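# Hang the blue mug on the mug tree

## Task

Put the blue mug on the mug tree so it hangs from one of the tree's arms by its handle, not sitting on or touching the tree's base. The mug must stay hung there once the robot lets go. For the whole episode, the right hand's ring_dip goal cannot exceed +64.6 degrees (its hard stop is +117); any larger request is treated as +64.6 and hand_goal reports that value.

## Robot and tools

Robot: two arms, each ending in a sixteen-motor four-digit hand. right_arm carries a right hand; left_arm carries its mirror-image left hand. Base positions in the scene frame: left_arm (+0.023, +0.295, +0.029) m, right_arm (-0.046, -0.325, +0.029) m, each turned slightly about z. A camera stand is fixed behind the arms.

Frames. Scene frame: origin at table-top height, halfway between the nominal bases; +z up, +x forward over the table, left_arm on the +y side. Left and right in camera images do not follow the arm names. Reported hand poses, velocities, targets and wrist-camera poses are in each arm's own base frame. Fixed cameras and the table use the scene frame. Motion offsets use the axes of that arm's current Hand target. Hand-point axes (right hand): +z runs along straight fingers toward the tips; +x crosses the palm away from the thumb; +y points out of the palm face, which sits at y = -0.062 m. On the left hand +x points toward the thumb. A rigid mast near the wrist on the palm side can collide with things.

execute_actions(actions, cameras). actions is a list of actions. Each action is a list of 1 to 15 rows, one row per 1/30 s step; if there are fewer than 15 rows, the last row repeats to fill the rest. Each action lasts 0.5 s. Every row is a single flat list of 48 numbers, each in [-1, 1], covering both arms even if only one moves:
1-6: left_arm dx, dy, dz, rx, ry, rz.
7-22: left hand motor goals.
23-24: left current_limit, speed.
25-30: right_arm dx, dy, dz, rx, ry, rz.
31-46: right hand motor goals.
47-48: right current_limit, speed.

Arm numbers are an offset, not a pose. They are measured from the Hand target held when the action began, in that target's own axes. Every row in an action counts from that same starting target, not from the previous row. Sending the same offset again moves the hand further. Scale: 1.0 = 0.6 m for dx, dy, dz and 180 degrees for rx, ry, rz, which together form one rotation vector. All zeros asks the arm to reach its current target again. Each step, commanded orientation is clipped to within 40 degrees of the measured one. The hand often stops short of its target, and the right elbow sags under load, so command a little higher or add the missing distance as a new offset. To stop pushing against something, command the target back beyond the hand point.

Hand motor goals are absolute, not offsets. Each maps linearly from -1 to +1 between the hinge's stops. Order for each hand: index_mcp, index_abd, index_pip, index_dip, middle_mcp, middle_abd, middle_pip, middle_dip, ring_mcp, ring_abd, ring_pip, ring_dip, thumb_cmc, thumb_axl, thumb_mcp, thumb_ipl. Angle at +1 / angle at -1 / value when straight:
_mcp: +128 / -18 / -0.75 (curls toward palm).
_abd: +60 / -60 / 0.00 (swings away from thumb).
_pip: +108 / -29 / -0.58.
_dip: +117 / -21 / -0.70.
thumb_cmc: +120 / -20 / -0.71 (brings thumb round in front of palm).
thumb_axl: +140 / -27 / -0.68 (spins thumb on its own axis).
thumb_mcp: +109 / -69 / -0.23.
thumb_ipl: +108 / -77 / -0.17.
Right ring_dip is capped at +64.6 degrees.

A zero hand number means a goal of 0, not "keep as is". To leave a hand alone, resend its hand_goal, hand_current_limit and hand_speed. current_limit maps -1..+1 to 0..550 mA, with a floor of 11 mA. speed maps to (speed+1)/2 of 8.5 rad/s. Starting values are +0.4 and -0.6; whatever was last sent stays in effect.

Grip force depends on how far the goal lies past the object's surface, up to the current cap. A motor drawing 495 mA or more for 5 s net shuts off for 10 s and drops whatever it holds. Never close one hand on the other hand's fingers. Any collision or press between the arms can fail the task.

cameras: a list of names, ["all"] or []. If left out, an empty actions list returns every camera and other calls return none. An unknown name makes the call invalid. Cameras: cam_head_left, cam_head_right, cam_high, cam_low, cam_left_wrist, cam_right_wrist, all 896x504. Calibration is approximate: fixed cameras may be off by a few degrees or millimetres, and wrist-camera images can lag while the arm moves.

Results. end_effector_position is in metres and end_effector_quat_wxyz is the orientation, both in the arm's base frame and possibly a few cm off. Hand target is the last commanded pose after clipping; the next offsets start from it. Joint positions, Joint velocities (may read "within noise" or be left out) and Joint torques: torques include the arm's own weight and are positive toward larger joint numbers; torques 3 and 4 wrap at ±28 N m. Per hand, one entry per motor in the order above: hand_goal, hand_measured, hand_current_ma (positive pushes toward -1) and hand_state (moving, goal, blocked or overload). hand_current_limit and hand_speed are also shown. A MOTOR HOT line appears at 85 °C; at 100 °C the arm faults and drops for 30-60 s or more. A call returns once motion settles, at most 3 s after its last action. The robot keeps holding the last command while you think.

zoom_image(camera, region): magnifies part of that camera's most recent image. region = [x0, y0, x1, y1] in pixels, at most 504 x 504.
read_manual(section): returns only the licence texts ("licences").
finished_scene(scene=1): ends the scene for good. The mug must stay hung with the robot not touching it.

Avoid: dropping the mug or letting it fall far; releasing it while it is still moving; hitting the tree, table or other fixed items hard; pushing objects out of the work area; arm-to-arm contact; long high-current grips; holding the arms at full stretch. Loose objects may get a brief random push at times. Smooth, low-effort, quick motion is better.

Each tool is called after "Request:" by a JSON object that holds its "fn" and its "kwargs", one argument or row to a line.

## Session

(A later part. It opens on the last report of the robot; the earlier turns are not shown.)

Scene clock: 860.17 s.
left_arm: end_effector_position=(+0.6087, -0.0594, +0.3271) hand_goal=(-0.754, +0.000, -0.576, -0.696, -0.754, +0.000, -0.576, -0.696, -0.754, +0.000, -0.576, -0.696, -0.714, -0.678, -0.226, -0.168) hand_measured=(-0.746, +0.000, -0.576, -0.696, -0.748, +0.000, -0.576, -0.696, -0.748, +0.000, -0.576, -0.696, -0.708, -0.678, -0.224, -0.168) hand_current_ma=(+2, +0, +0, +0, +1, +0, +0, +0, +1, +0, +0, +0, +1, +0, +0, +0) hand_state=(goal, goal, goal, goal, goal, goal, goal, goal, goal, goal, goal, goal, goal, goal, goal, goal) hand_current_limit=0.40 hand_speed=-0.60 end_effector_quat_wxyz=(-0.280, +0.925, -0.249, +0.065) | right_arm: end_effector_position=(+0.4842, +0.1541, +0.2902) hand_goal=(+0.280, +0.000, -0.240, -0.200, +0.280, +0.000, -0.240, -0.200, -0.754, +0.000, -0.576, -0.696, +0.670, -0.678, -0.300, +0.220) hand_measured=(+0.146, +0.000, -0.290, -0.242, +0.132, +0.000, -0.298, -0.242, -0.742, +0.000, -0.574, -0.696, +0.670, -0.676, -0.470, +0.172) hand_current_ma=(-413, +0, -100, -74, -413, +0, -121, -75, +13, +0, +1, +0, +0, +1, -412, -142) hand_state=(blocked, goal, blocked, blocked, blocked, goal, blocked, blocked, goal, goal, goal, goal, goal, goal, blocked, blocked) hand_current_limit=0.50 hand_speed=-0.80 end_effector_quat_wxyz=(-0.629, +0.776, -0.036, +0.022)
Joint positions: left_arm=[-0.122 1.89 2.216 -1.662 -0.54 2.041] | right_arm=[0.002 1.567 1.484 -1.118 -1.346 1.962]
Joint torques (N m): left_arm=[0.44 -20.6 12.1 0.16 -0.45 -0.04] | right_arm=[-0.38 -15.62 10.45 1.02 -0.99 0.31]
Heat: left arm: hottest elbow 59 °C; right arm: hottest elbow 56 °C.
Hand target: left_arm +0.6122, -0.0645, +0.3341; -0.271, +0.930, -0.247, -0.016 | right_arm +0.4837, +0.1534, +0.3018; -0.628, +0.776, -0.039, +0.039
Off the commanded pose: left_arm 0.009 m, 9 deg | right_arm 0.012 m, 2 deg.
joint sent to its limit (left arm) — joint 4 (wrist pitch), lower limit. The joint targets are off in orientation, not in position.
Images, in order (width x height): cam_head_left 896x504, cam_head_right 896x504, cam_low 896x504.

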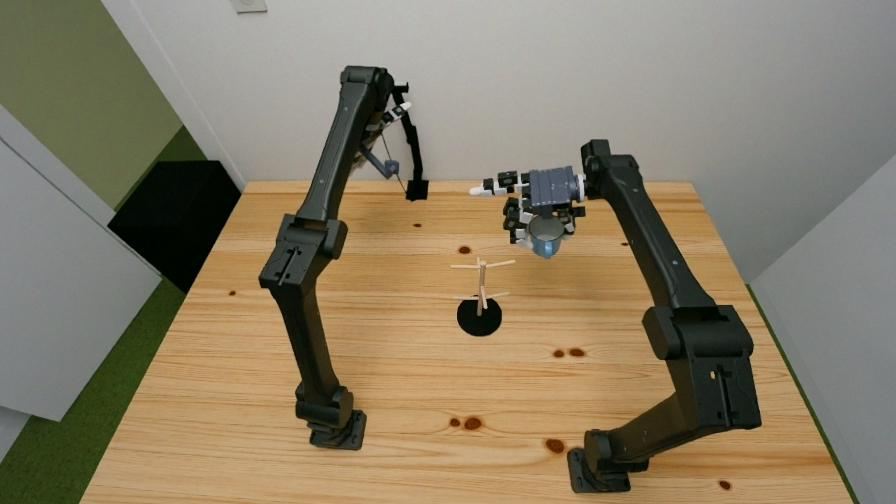

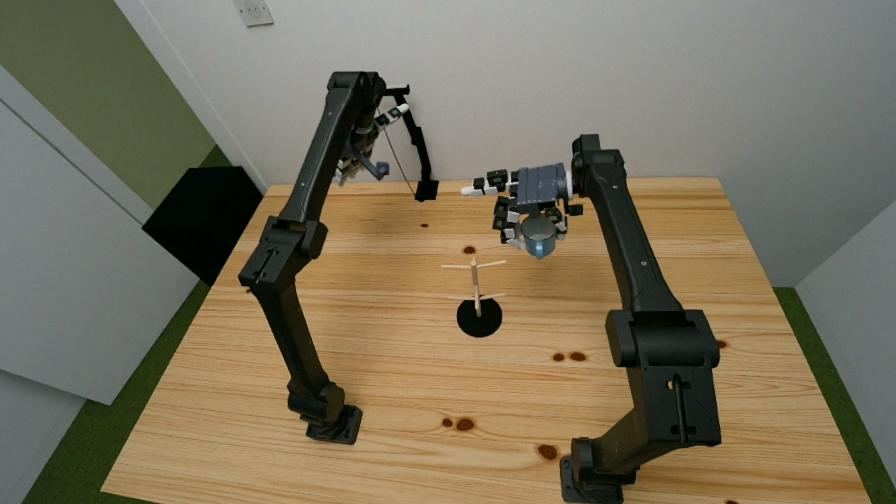

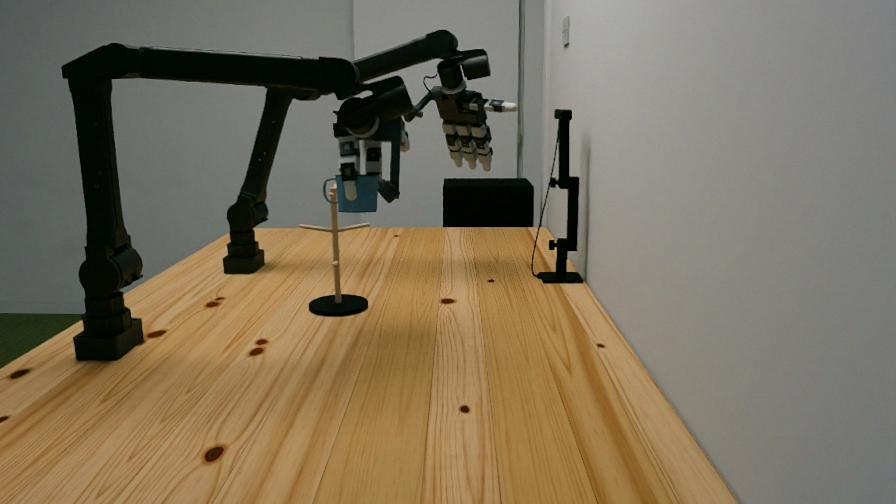

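Request:
{"fn": "execute_actions", "kwargs": {
  "actions": [
    [[0,0,0,0,0,0,-0.754,0,-0.576,-0.696,-0.754,0,-0.576,-0.696,-0.754,0,-0.576,-0.696,-0.714,-0.678,-0.226,-0.168,0.4,-0.6,-0.0247,0.0033,0.04,0,0,0,0.28,0,-0.24,-0.2,0.28,0,-0.24,-0.2,-0.754,0,-0.576,-0.696,0.671,-0.678,-0.3,0.22,0.5,-0.8]],
    [[0,0,0,0,0,0,-0.754,0,-0.576,-0.696,-0.754,0,-0.576,-0.696,-0.754,0,-0.576,-0.696,-0.714,-0.678,-0.226,-0.168,0.4,-0.6,0,0,0.04,0,0,0,0.28,0,-0.24,-0.2,0.28,0,-0.24,-0.2,-0.754,0,-0.576,-0.696,0.671,-0.678,-0.3,0.22,0.5,-0.8]]
  ],
  "cameras": ["cam_low", "cam_head_left", "cam_head_right"]
}}

Request:
{"fn": "zoom_image", "kwargs": {
  "camera": "cam_low",
  "region": [290, 140, 390, 240]
}}

Request:
{"fn": "zoom_image", "kwargs": {
  "camera": "cam_head_left",
  "region": [450, 200, 590, 310]
}}

Request:
{"fn": "zoom_image", "kwargs": {
  "camera": "cam_head_right",
  "region": [440, 200, 580, 310]
}}

Scene clock: 884.93 s.
left_arm: end_effector_position=(+0.6087, -0.0594, +0.3271) hand_goal=(-0.754, +0.000, -0.576, -0.696, -0.754, +0.000, -0.576, -0.696, -0.754, +0.000, -0.576, -0.696, -0.714, -0.678, -0.226, -0.168) hand_measured=(-0.746, +0.000, -0.576, -0.696, -0.748, +0.000, -0.576, -0.696, -0.748, +0.000, -0.576, -0.696, -0.708, -0.678, -0.224, -0.168) hand_current_ma=(+2, +0, +0, +0, +1, +0, +0, +0, +1, +0, +0, +0, +1, +0, +0, +0) hand_state=(goal, goal, goal, goal, goal, goal, goal, goal, goal, goal, goal, goal, goal, goal, goal, goal) hand_current_limit=0.40 hand_speed=-0.60 end_effector_quat_wxyz=(-0.280, +0.925, -0.249, +0.065) | right_arm: end_effector_position=(+0.4662, +0.1970, +0.2793) hand_goal=(+0.280, +0.000, -0.240, -0.200, +0.280, +0.000, -0.240, -0.200, -0.754, +0.000, -0.576, -0.696, +0.670, -0.678, -0.300, +0.220) hand_measured=(+0.146, +0.000, -0.290, -0.242, +0.132, +0.000, -0.298, -0.242, -0.742, +0.000, -0.574, -0.696, +0.670, -0.676, -0.470, +0.172) hand_current_ma=(-412, +0, -100, -74, -413, +0, -121, -75, +13, +0, +1, +0, +0, +1, -412, -142) hand_state=(blocked, goal, blocked, blocked, blocked, goal, blocked, blocked, goal, goal, goal, goal, goal, goal, blocked, blocked) hand_current_limit=0.50 hand_speed=-0.80 end_effector_quat_wxyz=(-0.620, +0.784, -0.012, +0.005)
Joint positions: left_arm=[-0.122 1.89 2.216 -1.662 -0.54 2.041] | right_arm=[0.098 1.532 1.417 -0.983 -1.309 2.065]
Joint torques (N m): left_arm=[0.44 -20.6 12.11 0.14 -0.46 -0.04] | right_arm=[0.15 -13.27 12.6 1.28 -0.92 0.31]
Heat: left arm: hottest elbow 59 °C; right arm: hottest elbow 56 °C.
Hand target: left_arm +0.6122, -0.0645, +0.3341; -0.271, +0.930, -0.247, -0.016 | right_arm +0.4743, +0.2013, +0.2900; -0.629, +0.776, -0.039, +0.039
Off the commanded pose: left_arm 0.009 m, 9 deg | right_arm 0.014 m, 5 deg.
joint sent to its limit (left arm) — joint 4 (wrist pitch), lower limit. The joint targets are off in orientation, not in position.
joint sent to its limit (right arm) — joint 6 (wrist roll), upper limit. The joint targets are off in orientation, not in position.
Images, in order (width x height): cam_head_left 896x504, cam_head_right 896x504, cam_low 896x504.

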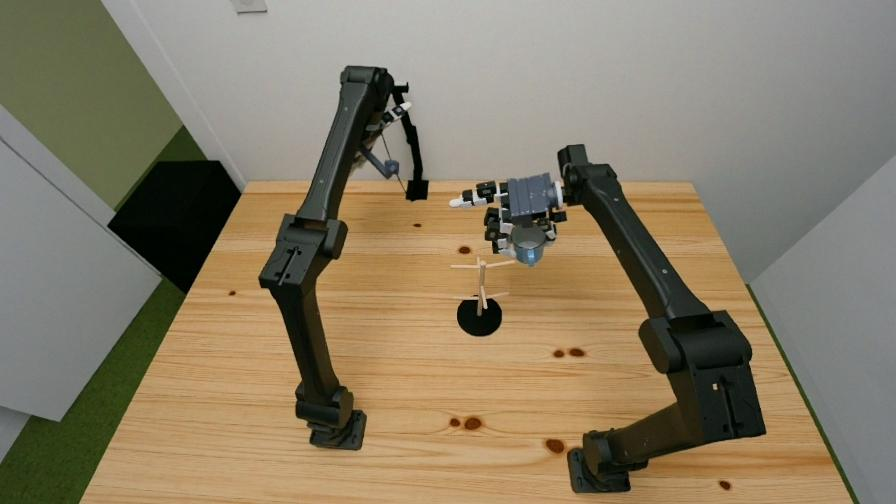

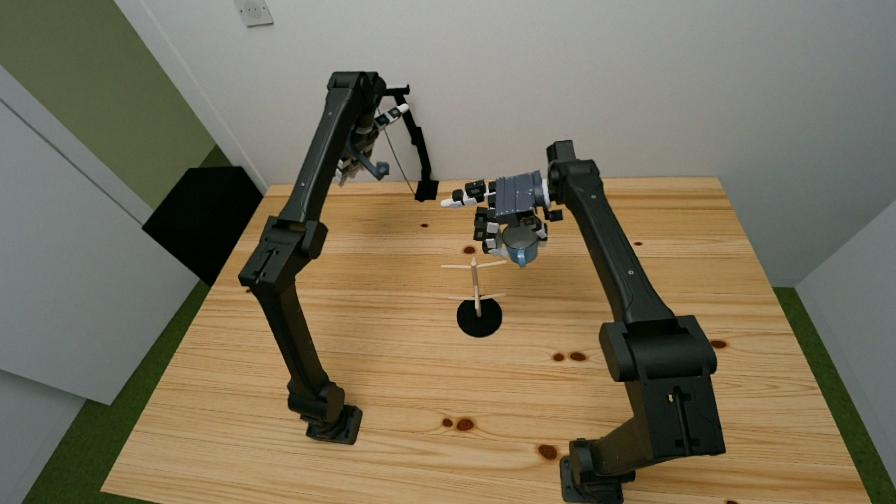

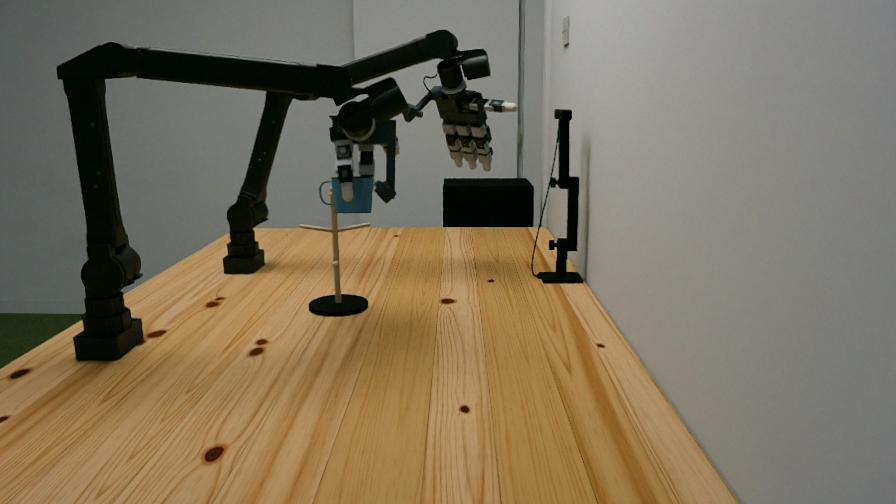

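Scaled by 5.040 from the camera's 896x504 image, which has a finer 1280x720 frame.

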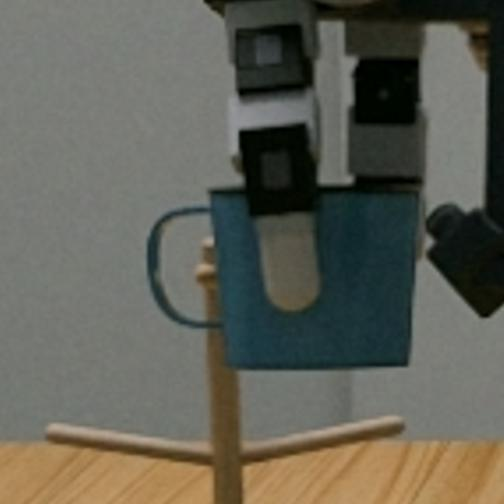

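Scaled by 3.600 from the camera's 896x504 image, which has a finer 1280x720 frame.

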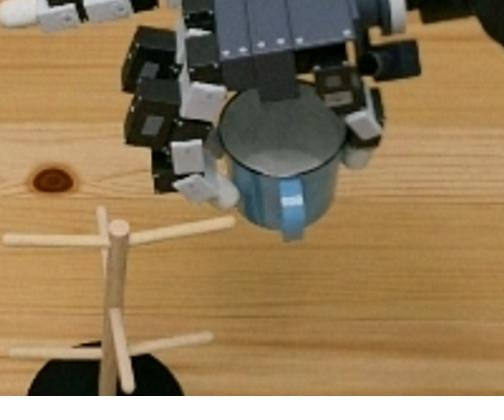

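Scaled by 3.600 from the camera's 896x504 image, which has a finer 1280x720 frame.

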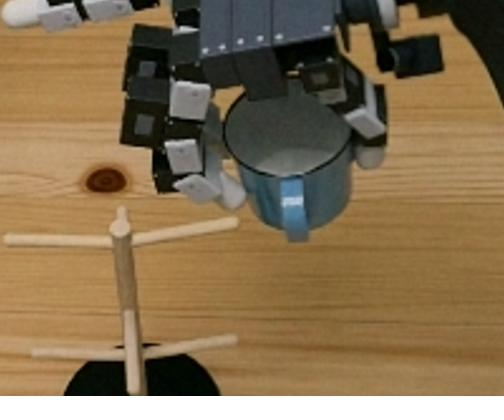

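Request:
{"fn": "execute_actions", "kwargs": {
  "actions": [
    [[0,0,0,0,0,0,-0.754,0,-0.576,-0.696,-0.754,0,-0.576,-0.696,-0.754,0,-0.576,-0.696,-0.714,-0.678,-0.226,-0.168,0.4,-0.6,-0.005,-0.0027,0.0371,0,0,0,0.28,0,-0.24,-0.2,0.28,0,-0.24,-0.2,-0.754,0,-0.576,-0.696,0.671,-0.678,-0.3,0.22,0.5,-0.8]],
    [[0,0,0,0,0,0,-0.754,0,-0.576,-0.696,-0.754,0,-0.576,-0.696,-0.754,0,-0.576,-0.696,-0.714,-0.678,-0.226,-0.168,0.4,-0.6,-0.005,-0.0027,0.0371,0,0,0,0.28,0,-0.24,-0.2,0.28,0,-0.24,-0.2,-0.754,0,-0.576,-0.696,0.671,-0.678,-0.3,0.22,0.5,-0.8]]
  ],
  "cameras": ["cam_low", "cam_head_left", "cam_head_right"]
}}

Request:
{"fn": "zoom_image", "kwargs": {
  "camera": "cam_low",
  "region": [290, 140, 390, 240]
}}

Request:
{"fn": "zoom_image", "kwargs": {
  "camera": "cam_head_left",
  "region": [450, 200, 560, 290]
}}

Request:
{"fn": "zoom_image", "kwargs": {
  "camera": "cam_head_right",
  "region": [440, 200, 550, 290]
}}

Scene clock: 915.30 s.
left_arm: end_effector_position=(+0.6087, -0.0594, +0.3271) hand_goal=(-0.754, +0.000, -0.576, -0.696, -0.754, +0.000, -0.576, -0.696, -0.754, +0.000, -0.576, -0.696, -0.714, -0.678, -0.226, -0.168) hand_measured=(-0.746, +0.000, -0.576, -0.696, -0.748, +0.000, -0.576, -0.696, -0.748, +0.000, -0.576, -0.696, -0.708, -0.678, -0.224, -0.168) hand_current_ma=(+2, +0, +0, +0, +1, +0, +0, +0, +1, +0, +0, +0, +1, +0, +0, +0) hand_state=(goal, goal, goal, goal, goal, goal, goal, goal, goal, goal, goal, goal, goal, goal, goal, goal) hand_current_limit=0.40 hand_speed=-0.60 end_effector_quat_wxyz=(-0.280, +0.925, -0.249, +0.065) | right_arm: end_effector_position=(+0.4572, +0.2375, +0.2572) hand_goal=(+0.280, +0.000, -0.240, -0.200, +0.280, +0.000, -0.240, -0.200, -0.754, +0.000, -0.576, -0.696, +0.670, -0.678, -0.300, +0.220) hand_measured=(+0.146, +0.002, -0.290, -0.242, +0.132, +0.002, -0.298, -0.242, -0.742, +0.000, -0.574, -0.696, +0.670, -0.676, -0.470, +0.172) hand_current_ma=(-413, +0, -100, -74, -413, +0, -121, -75, +13, +0, +1, +0, +0, +1, -412, -142) hand_state=(blocked, goal, blocked, blocked, blocked, goal, blocked, blocked, goal, goal, goal, goal, goal, goal, blocked, blocked) hand_current_limit=0.50 hand_speed=-0.80 end_effector_quat_wxyz=(-0.610, +0.792, +0.010, -0.030)
Joint positions: left_arm=[-0.122 1.89 2.216 -1.662 -0.54 2.041] | right_arm=[0.187 1.576 1.42 -0.972 -1.287 2.066]
Joint torques (N m): left_arm=[0.44 -20.54 12.11 0.16 -0.46 -0.04] | right_arm=[1.26 -14.39 15.66 1.02 -1 0.29]
Heat: left arm: hottest elbow 59 °C; right arm: hottest elbow 57 °C.
Hand target: left_arm +0.6122, -0.0645, +0.3341; -0.271, +0.930, -0.247, -0.016 | right_arm +0.4731, +0.2461, +0.2837; -0.628, +0.776, -0.039, +0.039
Off the commanded pose: left_arm 0.009 m, 9 deg | right_arm 0.032 m, 10 deg.
joint sent to its limit (left arm) — joint 4 (wrist pitch), lower limit. The joint targets are off in orientation, not in position.
joint sent to its limit (right arm) — joint 6 (wrist roll), upper limit. The joint targets are off in orientation, not in position.
Images, in order (width x height): cam_head_left 896x504, cam_head_right 896x504, cam_low 896x504.

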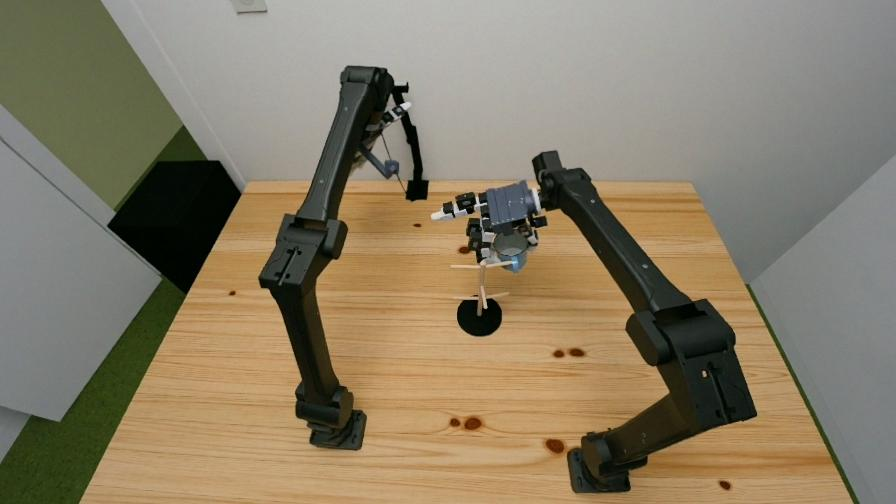

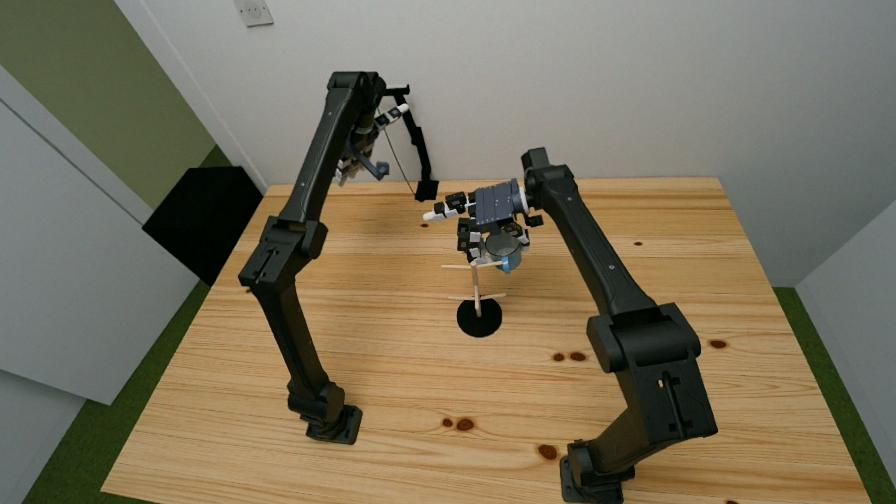

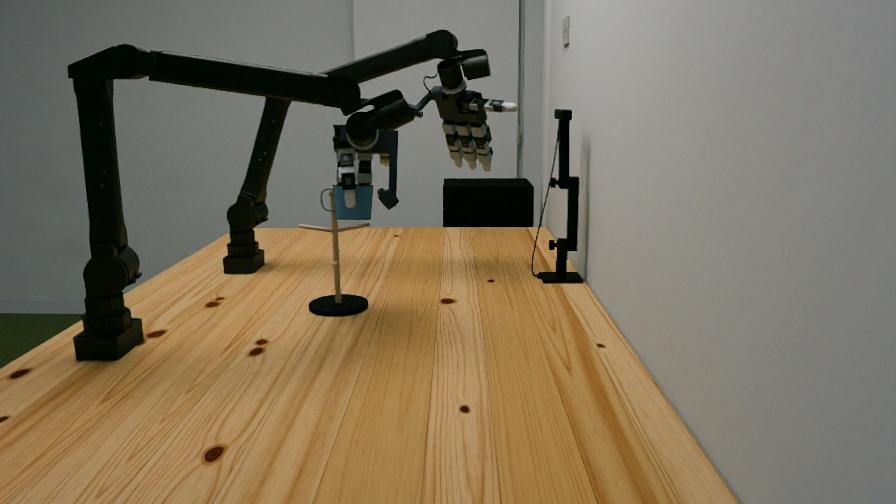

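Scaled by 5.040 from the camera's 896x504 image, which has a finer 1280x720 frame.

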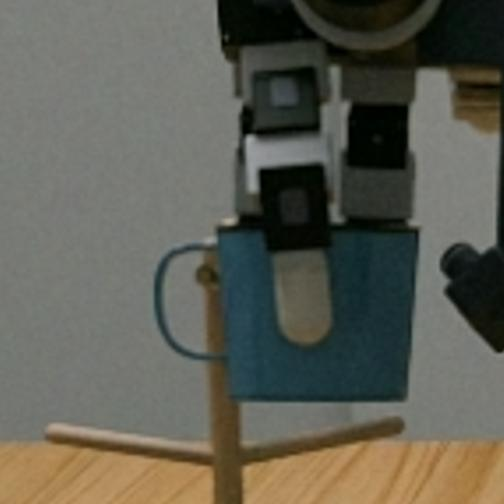

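Scaled by 4.582 from the camera's 896x504 image, which has a finer 1280x720 frame.

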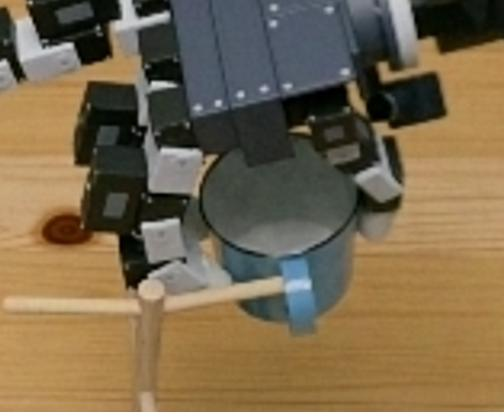

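Scaled by 4.582 from the camera's 896x504 image, which has a finer 1280x720 frame.

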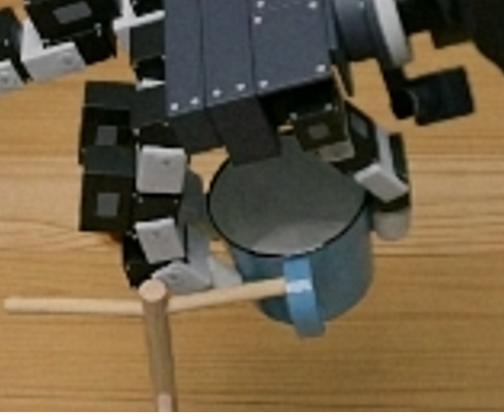

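Request:
{"fn": "execute_actions", "kwargs": {
  "actions": [
    [[0,0,0,0,0,0,-0.754,0,-0.576,-0.696,-0.754,0,-0.576,-0.696,-0.754,0,-0.576,-0.696,-0.714,-0.678,-0.226,-0.168,0.4,-0.6,0.0067,0.0011,-0.0373,0,0,0,0.28,0,-0.24,-0.2,0.28,0,-0.24,-0.2,-0.754,0,-0.576,-0.696,0.671,-0.678,-0.3,0.22,0.7,-0.8]],
    [[0,0,0,0,0,0,-0.754,0,-0.576,-0.696,-0.754,0,-0.576,-0.696,-0.754,0,-0.576,-0.696,-0.714,-0.678,-0.226,-0.168,0.4,-0.6,0.0067,0.0011,-0.0373,0,0,0,0.28,0,-0.24,-0.2,0.28,0,-0.24,-0.2,-0.754,0,-0.576,-0.696,0.671,-0.678,-0.3,0.22,0.7,-0.8]]
  ],
  "cameras": ["cam_low", "cam_head_left"]
}}

Request:
{"fn": "zoom_image", "kwargs": {
  "camera": "cam_low",
  "region": [290, 140, 390, 240]
}}

Request:
{"fn": "zoom_image", "kwargs": {
  "camera": "cam_head_left",
  "region": [450, 190, 570, 290]
}}

Scene clock: 1003.37 s.
left_arm: end_effector_position=(+0.6087, -0.0594, +0.3271) hand_goal=(-0.754, +0.000, -0.576, -0.696, -0.754, +0.000, -0.576, -0.696, -0.754, +0.000, -0.576, -0.696, -0.714, -0.678, -0.226, -0.168) hand_measured=(-0.746, +0.000, -0.576, -0.696, -0.748, +0.000, -0.576, -0.696, -0.748, +0.000, -0.576, -0.696, -0.708, -0.678, -0.224, -0.168) hand_current_ma=(+2, +0, +0, +0, +1, +0, +0, +0, +1, +0, +0, +0, +1, +0, +0, +0) hand_state=(goal, goal, goal, goal, goal, goal, goal, goal, goal, goal, goal, goal, goal, goal, goal, goal) hand_current_limit=0.40 hand_speed=-0.60 end_effector_quat_wxyz=(-0.280, +0.925, -0.249, +0.065) | right_arm: end_effector_position=(+0.4714, +0.2021, +0.2661) hand_goal=(+0.280, +0.000, -0.240, -0.200, +0.280, +0.000, -0.240, -0.200, -0.754, +0.000, -0.576, -0.696, +0.670, -0.678, -0.300, +0.220) hand_measured=(+0.146, +0.002, -0.290, -0.242, +0.132, +0.002, -0.298, -0.242, -0.742, +0.000, -0.574, -0.696, +0.670, -0.676, -0.470, +0.172) hand_current_ma=(-462, +0, -100, -74, -467, +0, -121, -75, +13, +0, +1, +0, +0, +1, -467, -142) hand_state=(blocked, goal, blocked, blocked, blocked, goal, blocked, blocked, goal, goal, goal, goal, goal, goal, blocked, blocked) hand_current_limit=0.70 hand_speed=-0.80 end_effector_quat_wxyz=(-0.614, +0.789, -0.014, -0.002)
Joint positions: left_arm=[-0.122 1.89 2.216 -1.662 -0.54 2.041] | right_arm=[0.11 1.559 1.42 -0.972 -1.294 2.066]
Joint torques (N m): left_arm=[0.44 -20.54 12.1 0.13 -0.46 -0.04] | right_arm=[-0.79 -15.44 13.04 0.81 -1.53 0.28]
Heat: left arm: hottest elbow 61 °C; right arm: hottest elbow 66 °C.
Hand target: left_arm +0.6122, -0.0645, +0.3341; -0.271, +0.930, -0.247, -0.016 | right_arm +0.4762, +0.2013, +0.2918; -0.628, +0.776, -0.039, +0.039
Off the commanded pose: left_arm 0.009 m, 9 deg | right_arm 0.026 m, 6 deg.
joint sent to its limit (left arm) — joint 4 (wrist pitch), lower limit. The joint targets are off in orientation, not in position.
joint sent to its limit (right arm) — joint 6 (wrist roll), upper limit. The joint targets are off in orientation, not in position.
Images, in order (width x height): cam_head_left 896x504, cam_low 896x504.

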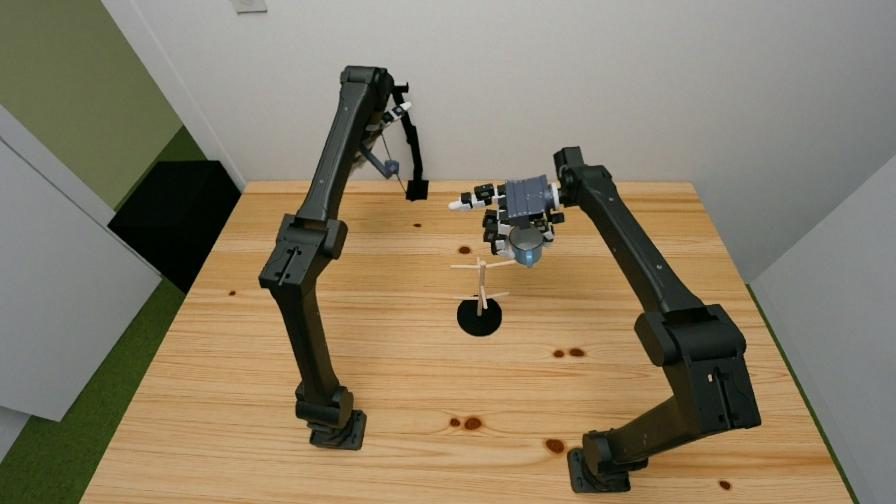

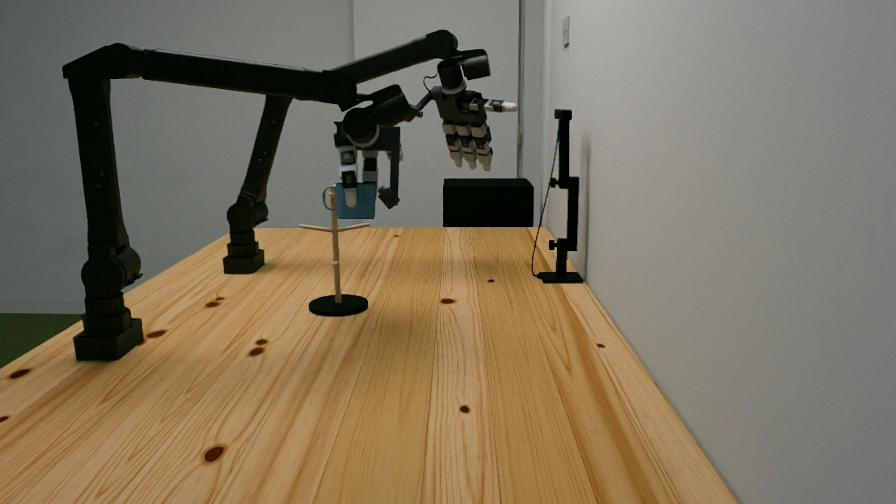

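Scaled by 5.040 from the camera's 896x504 image, which has a finer 1280x720 frame.

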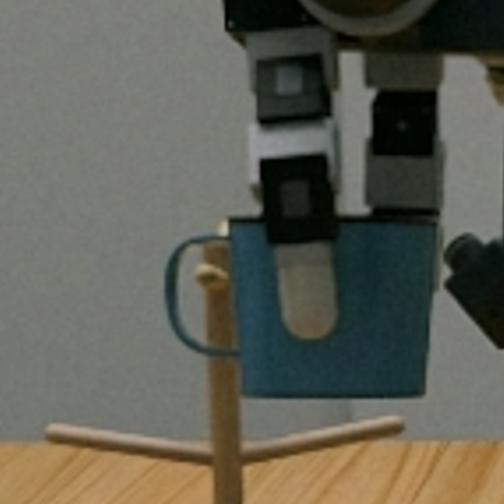

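Scaled by 4.200 from the camera's 896x504 image, which has a finer 1280x720 frame.

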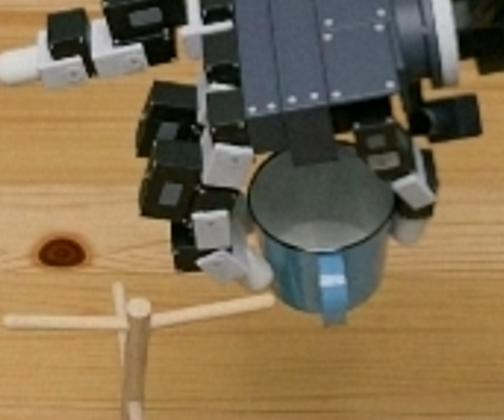

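Request:
{"fn": "execute_actions", "kwargs": {
  "actions": [
    [[0,0,0,0,0,0,-0.754,0,-0.576,-0.696,-0.754,0,-0.576,-0.696,-0.754,0,-0.576,-0.696,-0.714,-0.678,-0.226,-0.168,0.4,-0.6,0,0,0,0,0,0,0.05,0,-0.29,-0.242,0.28,0,-0.24,-0.2,-0.754,0,-0.576,-0.696,0.671,-0.678,-0.3,0.22,0.7,-0.9]],
    [[0,0,0,0,0,0,-0.754,0,-0.576,-0.696,-0.754,0,-0.576,-0.696,-0.754,0,-0.576,-0.696,-0.714,-0.678,-0.226,-0.168,0.4,-0.6,0,0,0,0,0,0,-0.754,0,-0.576,-0.696,0.28,0,-0.24,-0.2,-0.754,0,-0.576,-0.696,0.671,-0.678,-0.3,0.22,0.7,-0.8]],
    [[0,0,0,0,0,0,-0.754,0,-0.576,-0.696,-0.754,0,-0.576,-0.696,-0.754,0,-0.576,-0.696,-0.714,-0.678,-0.226,-0.168,0.4,-0.6,0,0,0,0,0,0,-0.754,0,-0.576,-0.696,0.28,0,-0.24,-0.2,-0.754,0,-0.576,-0.696,0.671,-0.678,-0.3,0.22,0.7,-0.8]]
  ],
  "cameras": ["cam_low", "cam_head_left"]
}}

Request:
{"fn": "zoom_image", "kwargs": {
  "camera": "cam_low",
  "region": [290, 140, 390, 240]
}}

Request:
{"fn": "zoom_image", "kwargs": {
  "camera": "cam_head_left",
  "region": [450, 190, 570, 290]
}}

Scene clock: 1013.53 s.
left_arm: end_effector_position=(+0.6087, -0.0594, +0.3271) hand_goal=(-0.754, +0.000, -0.576, -0.696, -0.754, +0.000, -0.576, -0.696, -0.754, +0.000, -0.576, -0.696, -0.714, -0.678, -0.226, -0.168) hand_measured=(-0.746, +0.000, -0.576, -0.696, -0.748, +0.000, -0.576, -0.696, -0.748, +0.000, -0.576, -0.696, -0.708, -0.678, -0.224, -0.168) hand_current_ma=(+2, +0, +0, +0, +1, +0, +0, +0, +1, +0, +0, +0, +1, +0, +0, +0) hand_state=(goal, goal, goal, goal, goal, goal, goal, goal, goal, goal, goal, goal, goal, goal, goal, goal) hand_current_limit=0.40 hand_speed=-0.60 end_effector_quat_wxyz=(-0.280, +0.925, -0.249, +0.065) | right_arm: end_effector_position=(+0.4709, +0.2022, +0.2662) hand_goal=(-0.754, +0.000, -0.576, -0.696, +0.280, +0.000, -0.240, -0.200, -0.754, +0.000, -0.576, -0.696, +0.670, -0.678, -0.300, +0.220) hand_measured=(-0.732, +0.002, -0.570, -0.692, +0.132, +0.022, -0.300, -0.242, -0.742, +0.000, -0.574, -0.696, +0.632, -0.676, -0.434, +0.172) hand_current_ma=(+30, +1, +4, +2, -467, +23, -130, -75, +13, +0, +1, +0, -69, +1, -467, -142) hand_state=(blocked, goal, goal, goal, blocked, blocked, blocked, blocked, goal, goal, goal, goal, blocked, goal, blocked, blocked) hand_current_limit=0.70 hand_speed=-0.80 end_effector_quat_wxyz=(-0.615, +0.789, -0.016, -0.003)
Joint positions: left_arm=[-0.122 1.89 2.216 -1.662 -0.54 2.041] | right_arm=[0.11 1.559 1.42 -0.972 -1.294 2.071]
Joint torques (N m): left_arm=[0.44 -20.6 12.1 0.16 -0.46 -0.04] | right_arm=[-0.56 -15.62 12.89 0.76 -1.57 0.25]
Heat: left arm: hottest elbow 61 °C; right arm: hottest elbow 65 °C.
Hand target: left_arm +0.6122, -0.0645, +0.3341; -0.271, +0.930, -0.247, -0.016 | right_arm +0.4762, +0.2013, +0.2918; -0.628, +0.776, -0.039, +0.039
Off the commanded pose: left_arm 0.009 m, 9 deg | right_arm 0.026 m, 6 deg.
joint sent to its limit (left arm) — joint 4 (wrist pitch), lower limit. The joint targets are off in orientation, not in position.
joint sent to its limit (right arm) — joint 6 (wrist roll), upper limit. The joint targets are off in orientation, not in position.
Images, in order (width x height): cam_head_left 896x504, cam_low 896x504.

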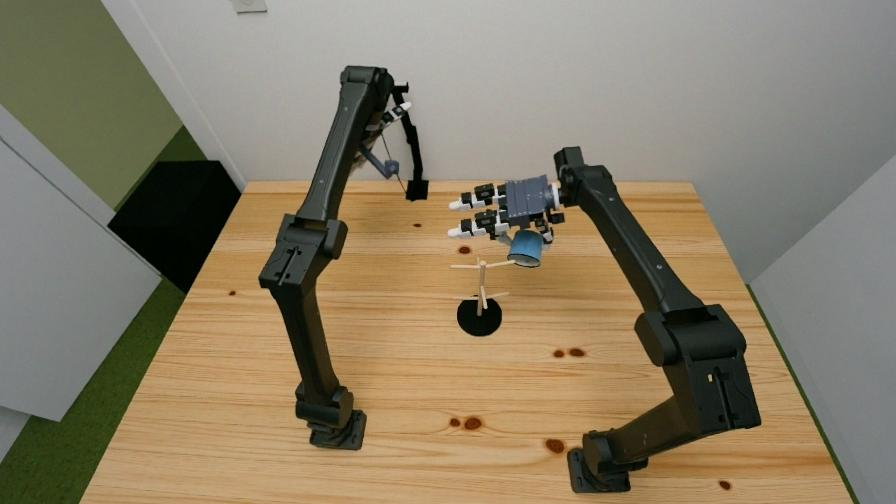

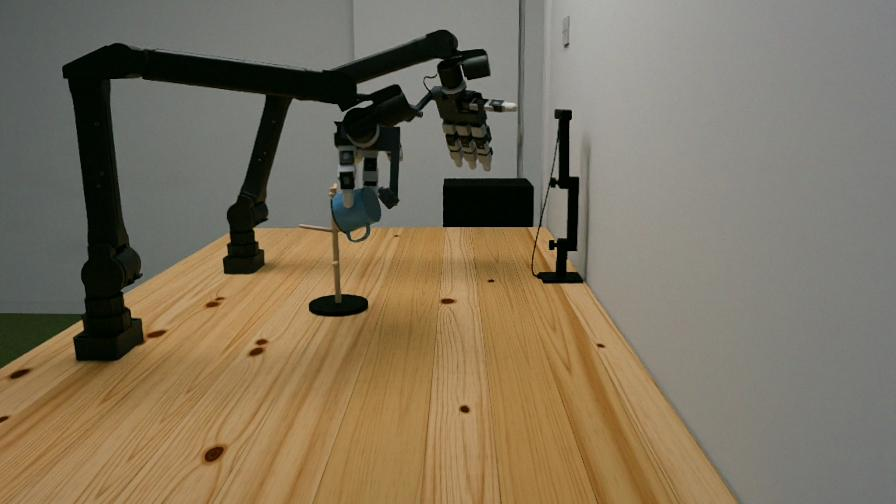

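Scaled by 5.040 from the camera's 896x504 image, which has a finer 1280x720 frame.

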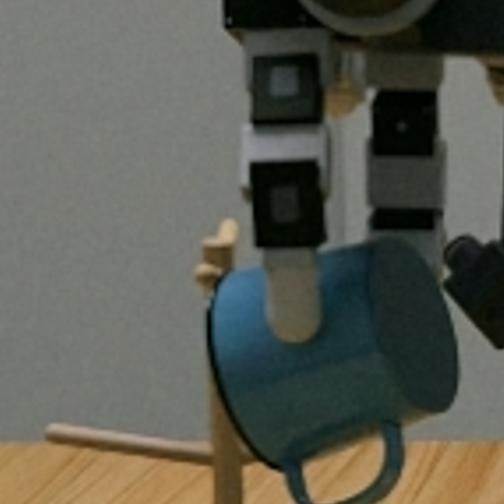

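Scaled by 4.200 from the camera's 896x504 image, which has a finer 1280x720 frame.

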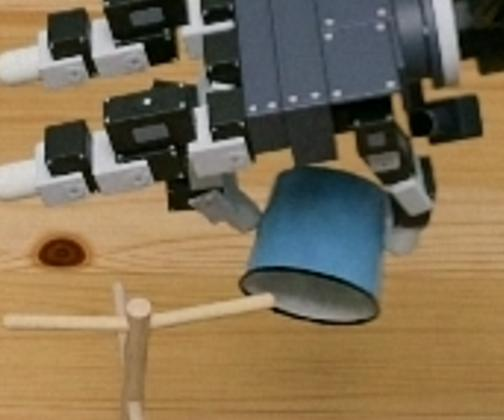

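Request:
{"fn": "zoom_image", "kwargs": {
  "camera": "cam_low",
  "region": [300, 160, 410, 260]
}}

Scaled by 4.582 from the camera's 896x504 image, which has a finer 1280x720 frame.

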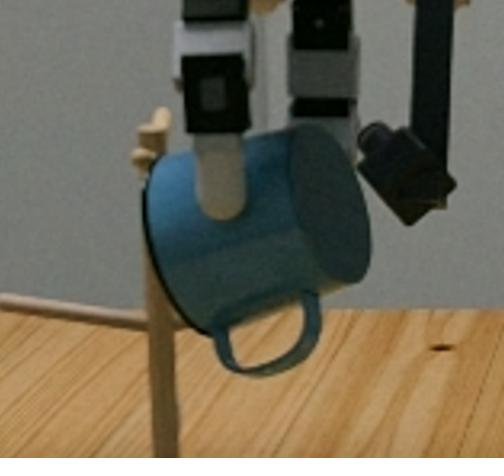

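Request:
{"fn": "execute_actions", "kwargs": {
  "actions": [
    [[0,0,0,0,0,0,-0.754,0,-0.576,-0.696,-0.754,0,-0.576,-0.696,-0.754,0,-0.576,-0.696,-0.714,-0.678,-0.226,-0.168,0.4,-0.6,0,-0.0815,-0.0173,0,0,0,-0.754,0,-0.576,-0.696,0.28,0,-0.24,-0.2,-0.754,0,-0.576,-0.696,0.671,-0.678,-0.3,0.22,0.7,-0.8]],
    [[0,0,0,0,0,0,-0.754,0,-0.576,-0.696,-0.754,0,-0.576,-0.696,-0.754,0,-0.576,-0.696,-0.714,-0.678,-0.226,-0.168,0.4,-0.6,0,-0.0815,-0.0173,0,0,0,-0.754,0,-0.576,-0.696,0.28,0,-0.24,-0.2,-0.754,0,-0.576,-0.696,0.671,-0.678,-0.3,0.22,0.7,-0.8]],
    [[0,0,0,0,0,0,-0.754,0,-0.576,-0.696,-0.754,0,-0.576,-0.696,-0.754,0,-0.576,-0.696,-0.714,-0.678,-0.226,-0.168,0.4,-0.6,-0.0947,0.0017,-0.008,0,0,0,-0.754,0,-0.576,-0.696,0.28,0,-0.24,-0.2,-0.754,0,-0.576,-0.696,0.671,-0.678,-0.3,0.22,0.7,-0.8]]
  ],
  "cameras": ["cam_low", "cam_head_left", "cam_head_right"]
}}

Request:
{"fn": "zoom_image", "kwargs": {
  "camera": "cam_low",
  "region": [280, 130, 400, 240]
}}

Request:
{"fn": "zoom_image", "kwargs": {
  "camera": "cam_head_left",
  "region": [450, 190, 570, 290]
}}

Request:
{"fn": "zoom_image", "kwargs": {
  "camera": "cam_head_right",
  "region": [440, 190, 560, 290]
}}

Scene clock: 1052.73 s.
left_arm: end_effector_position=(+0.6087, -0.0594, +0.3271) hand_goal=(-0.754, +0.000, -0.576, -0.696, -0.754, +0.000, -0.576, -0.696, -0.754, +0.000, -0.576, -0.696, -0.714, -0.678, -0.226, -0.168) hand_measured=(-0.746, +0.000, -0.576, -0.696, -0.748, +0.000, -0.576, -0.696, -0.748, +0.000, -0.576, -0.696, -0.708, -0.678, -0.224, -0.168) hand_current_ma=(+2, +0, +0, +0, +1, +0, +0, +0, +1, +0, +0, +0, +1, +0, +0, +0) hand_state=(goal, goal, goal, goal, goal, goal, goal, goal, goal, goal, goal, goal, goal, goal, goal, goal) hand_current_limit=0.40 hand_speed=-0.60 end_effector_quat_wxyz=(-0.280, +0.925, -0.249, +0.065) | right_arm: end_effector_position=(+0.4230, +0.1979, +0.3858) hand_goal=(-0.754, +0.000, -0.576, -0.696, +0.280, +0.000, -0.240, -0.200, -0.754, +0.000, -0.576, -0.696, +0.670, -0.678, -0.300, +0.220) hand_measured=(-0.734, +0.002, -0.570, -0.692, +0.132, +0.024, -0.302, -0.242, -0.742, +0.000, -0.574, -0.696, +0.628, -0.676, -0.432, +0.172) hand_current_ma=(+27, +1, +4, +2, -468, +26, -132, -75, +13, +0, +1, +0, -77, +1, -468, -142) hand_state=(goal, goal, goal, goal, blocked, blocked, blocked, blocked, goal, goal, goal, goal, blocked, goal, blocked, blocked) hand_current_limit=0.70 hand_speed=-0.80 end_effector_quat_wxyz=(-0.619, +0.785, +0.000, +0.014)
Joint positions: left_arm=[-0.122 1.89 2.216 -1.662 -0.54 2.041] | right_arm=[0.111 1.414 1.568 -1.217 -1.3 2.073]
Joint torques (N m): left_arm=[0.5 -20.66 12.1 0.14 -0.45 -0.04] | right_arm=[0.67 -12.1 10.78 0.57 -1.07 0.14]
Heat: left arm: hottest elbow 61 °C; right arm: hottest elbow 63 °C.
Hand target: left_arm +0.6122, -0.0645, +0.3341; -0.271, +0.930, -0.247, -0.016 | right_arm +0.4181, +0.2028, +0.3910; -0.628, +0.776, -0.039, +0.039
Off the commanded pose: left_arm 0.009 m, 9 deg | right_arm 0.009 m, 6 deg.
joint sent to its limit (left arm) — joint 4 (wrist pitch), lower limit. The joint targets are off in orientation, not in position.
joint sent to its limit (right arm) — joint 6 (wrist roll), upper limit. The joint targets are off in orientation, not in position.
Images, in order (width x height): cam_head_left 896x504, cam_head_right 896x504, cam_low 896x504.

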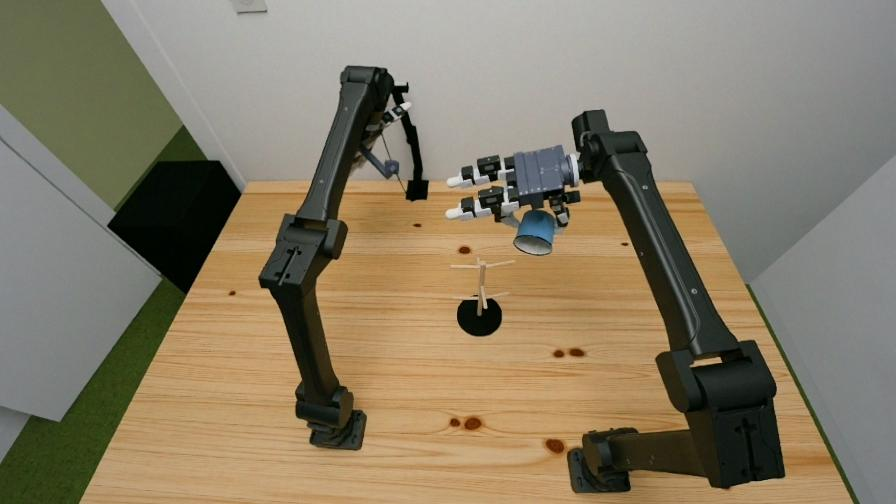

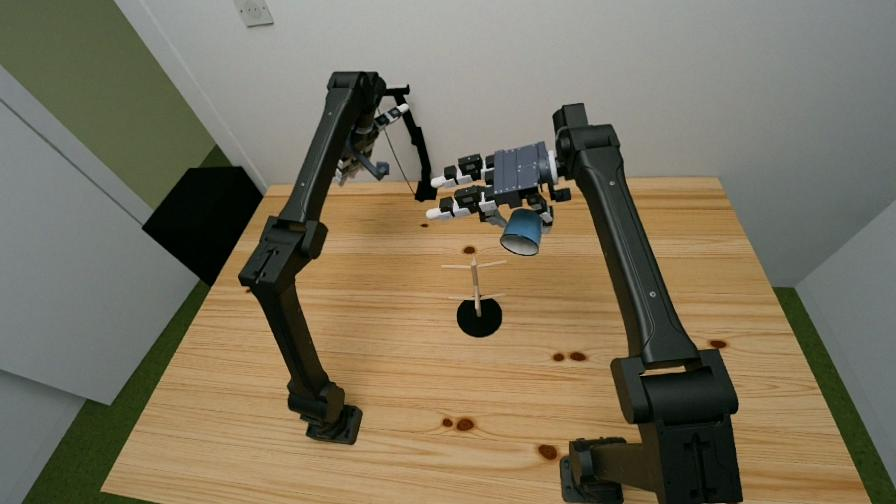

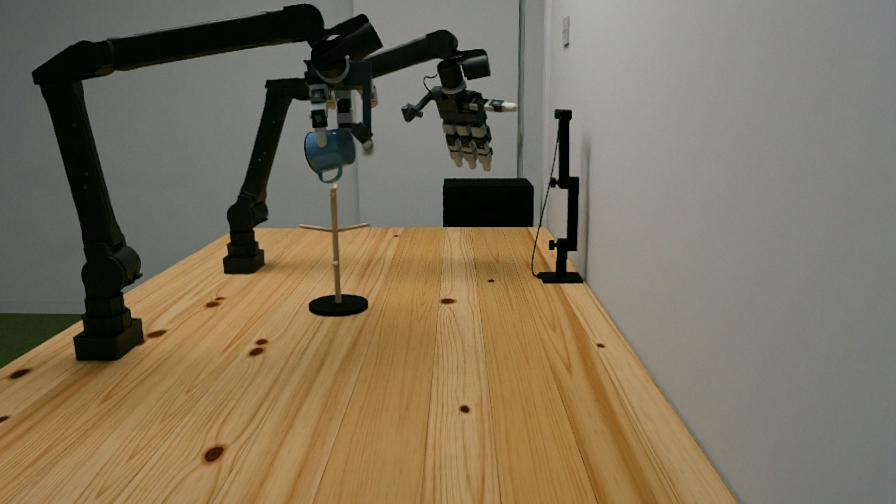

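Scaled by 4.200 from the camera's 896x504 image, which has a finer 1280x720 frame.

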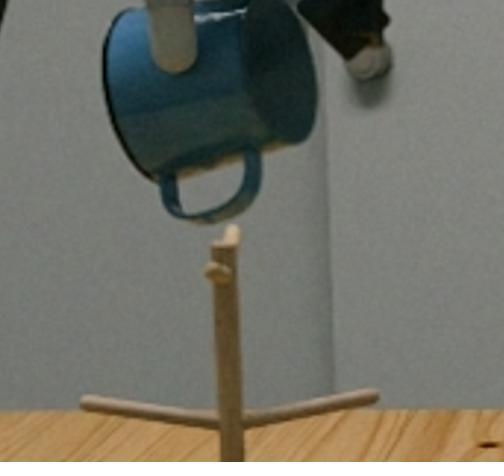

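Scaled by 4.200 from the camera's 896x504 image, which has a finer 1280x720 frame.

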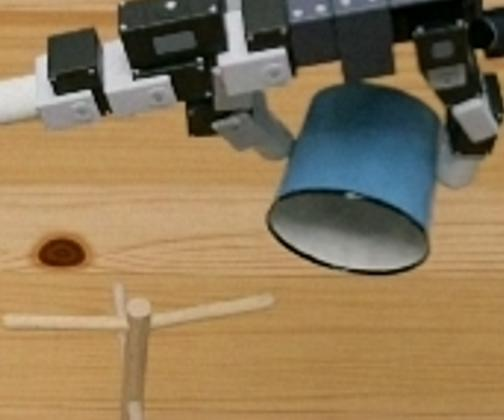

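Scaled by 4.200 from the camera's 896x504 image, which has a finer 1280x720 frame.

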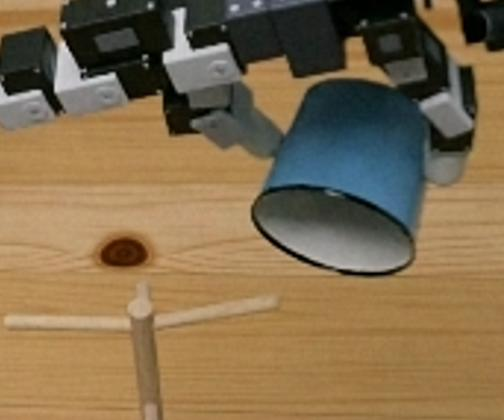

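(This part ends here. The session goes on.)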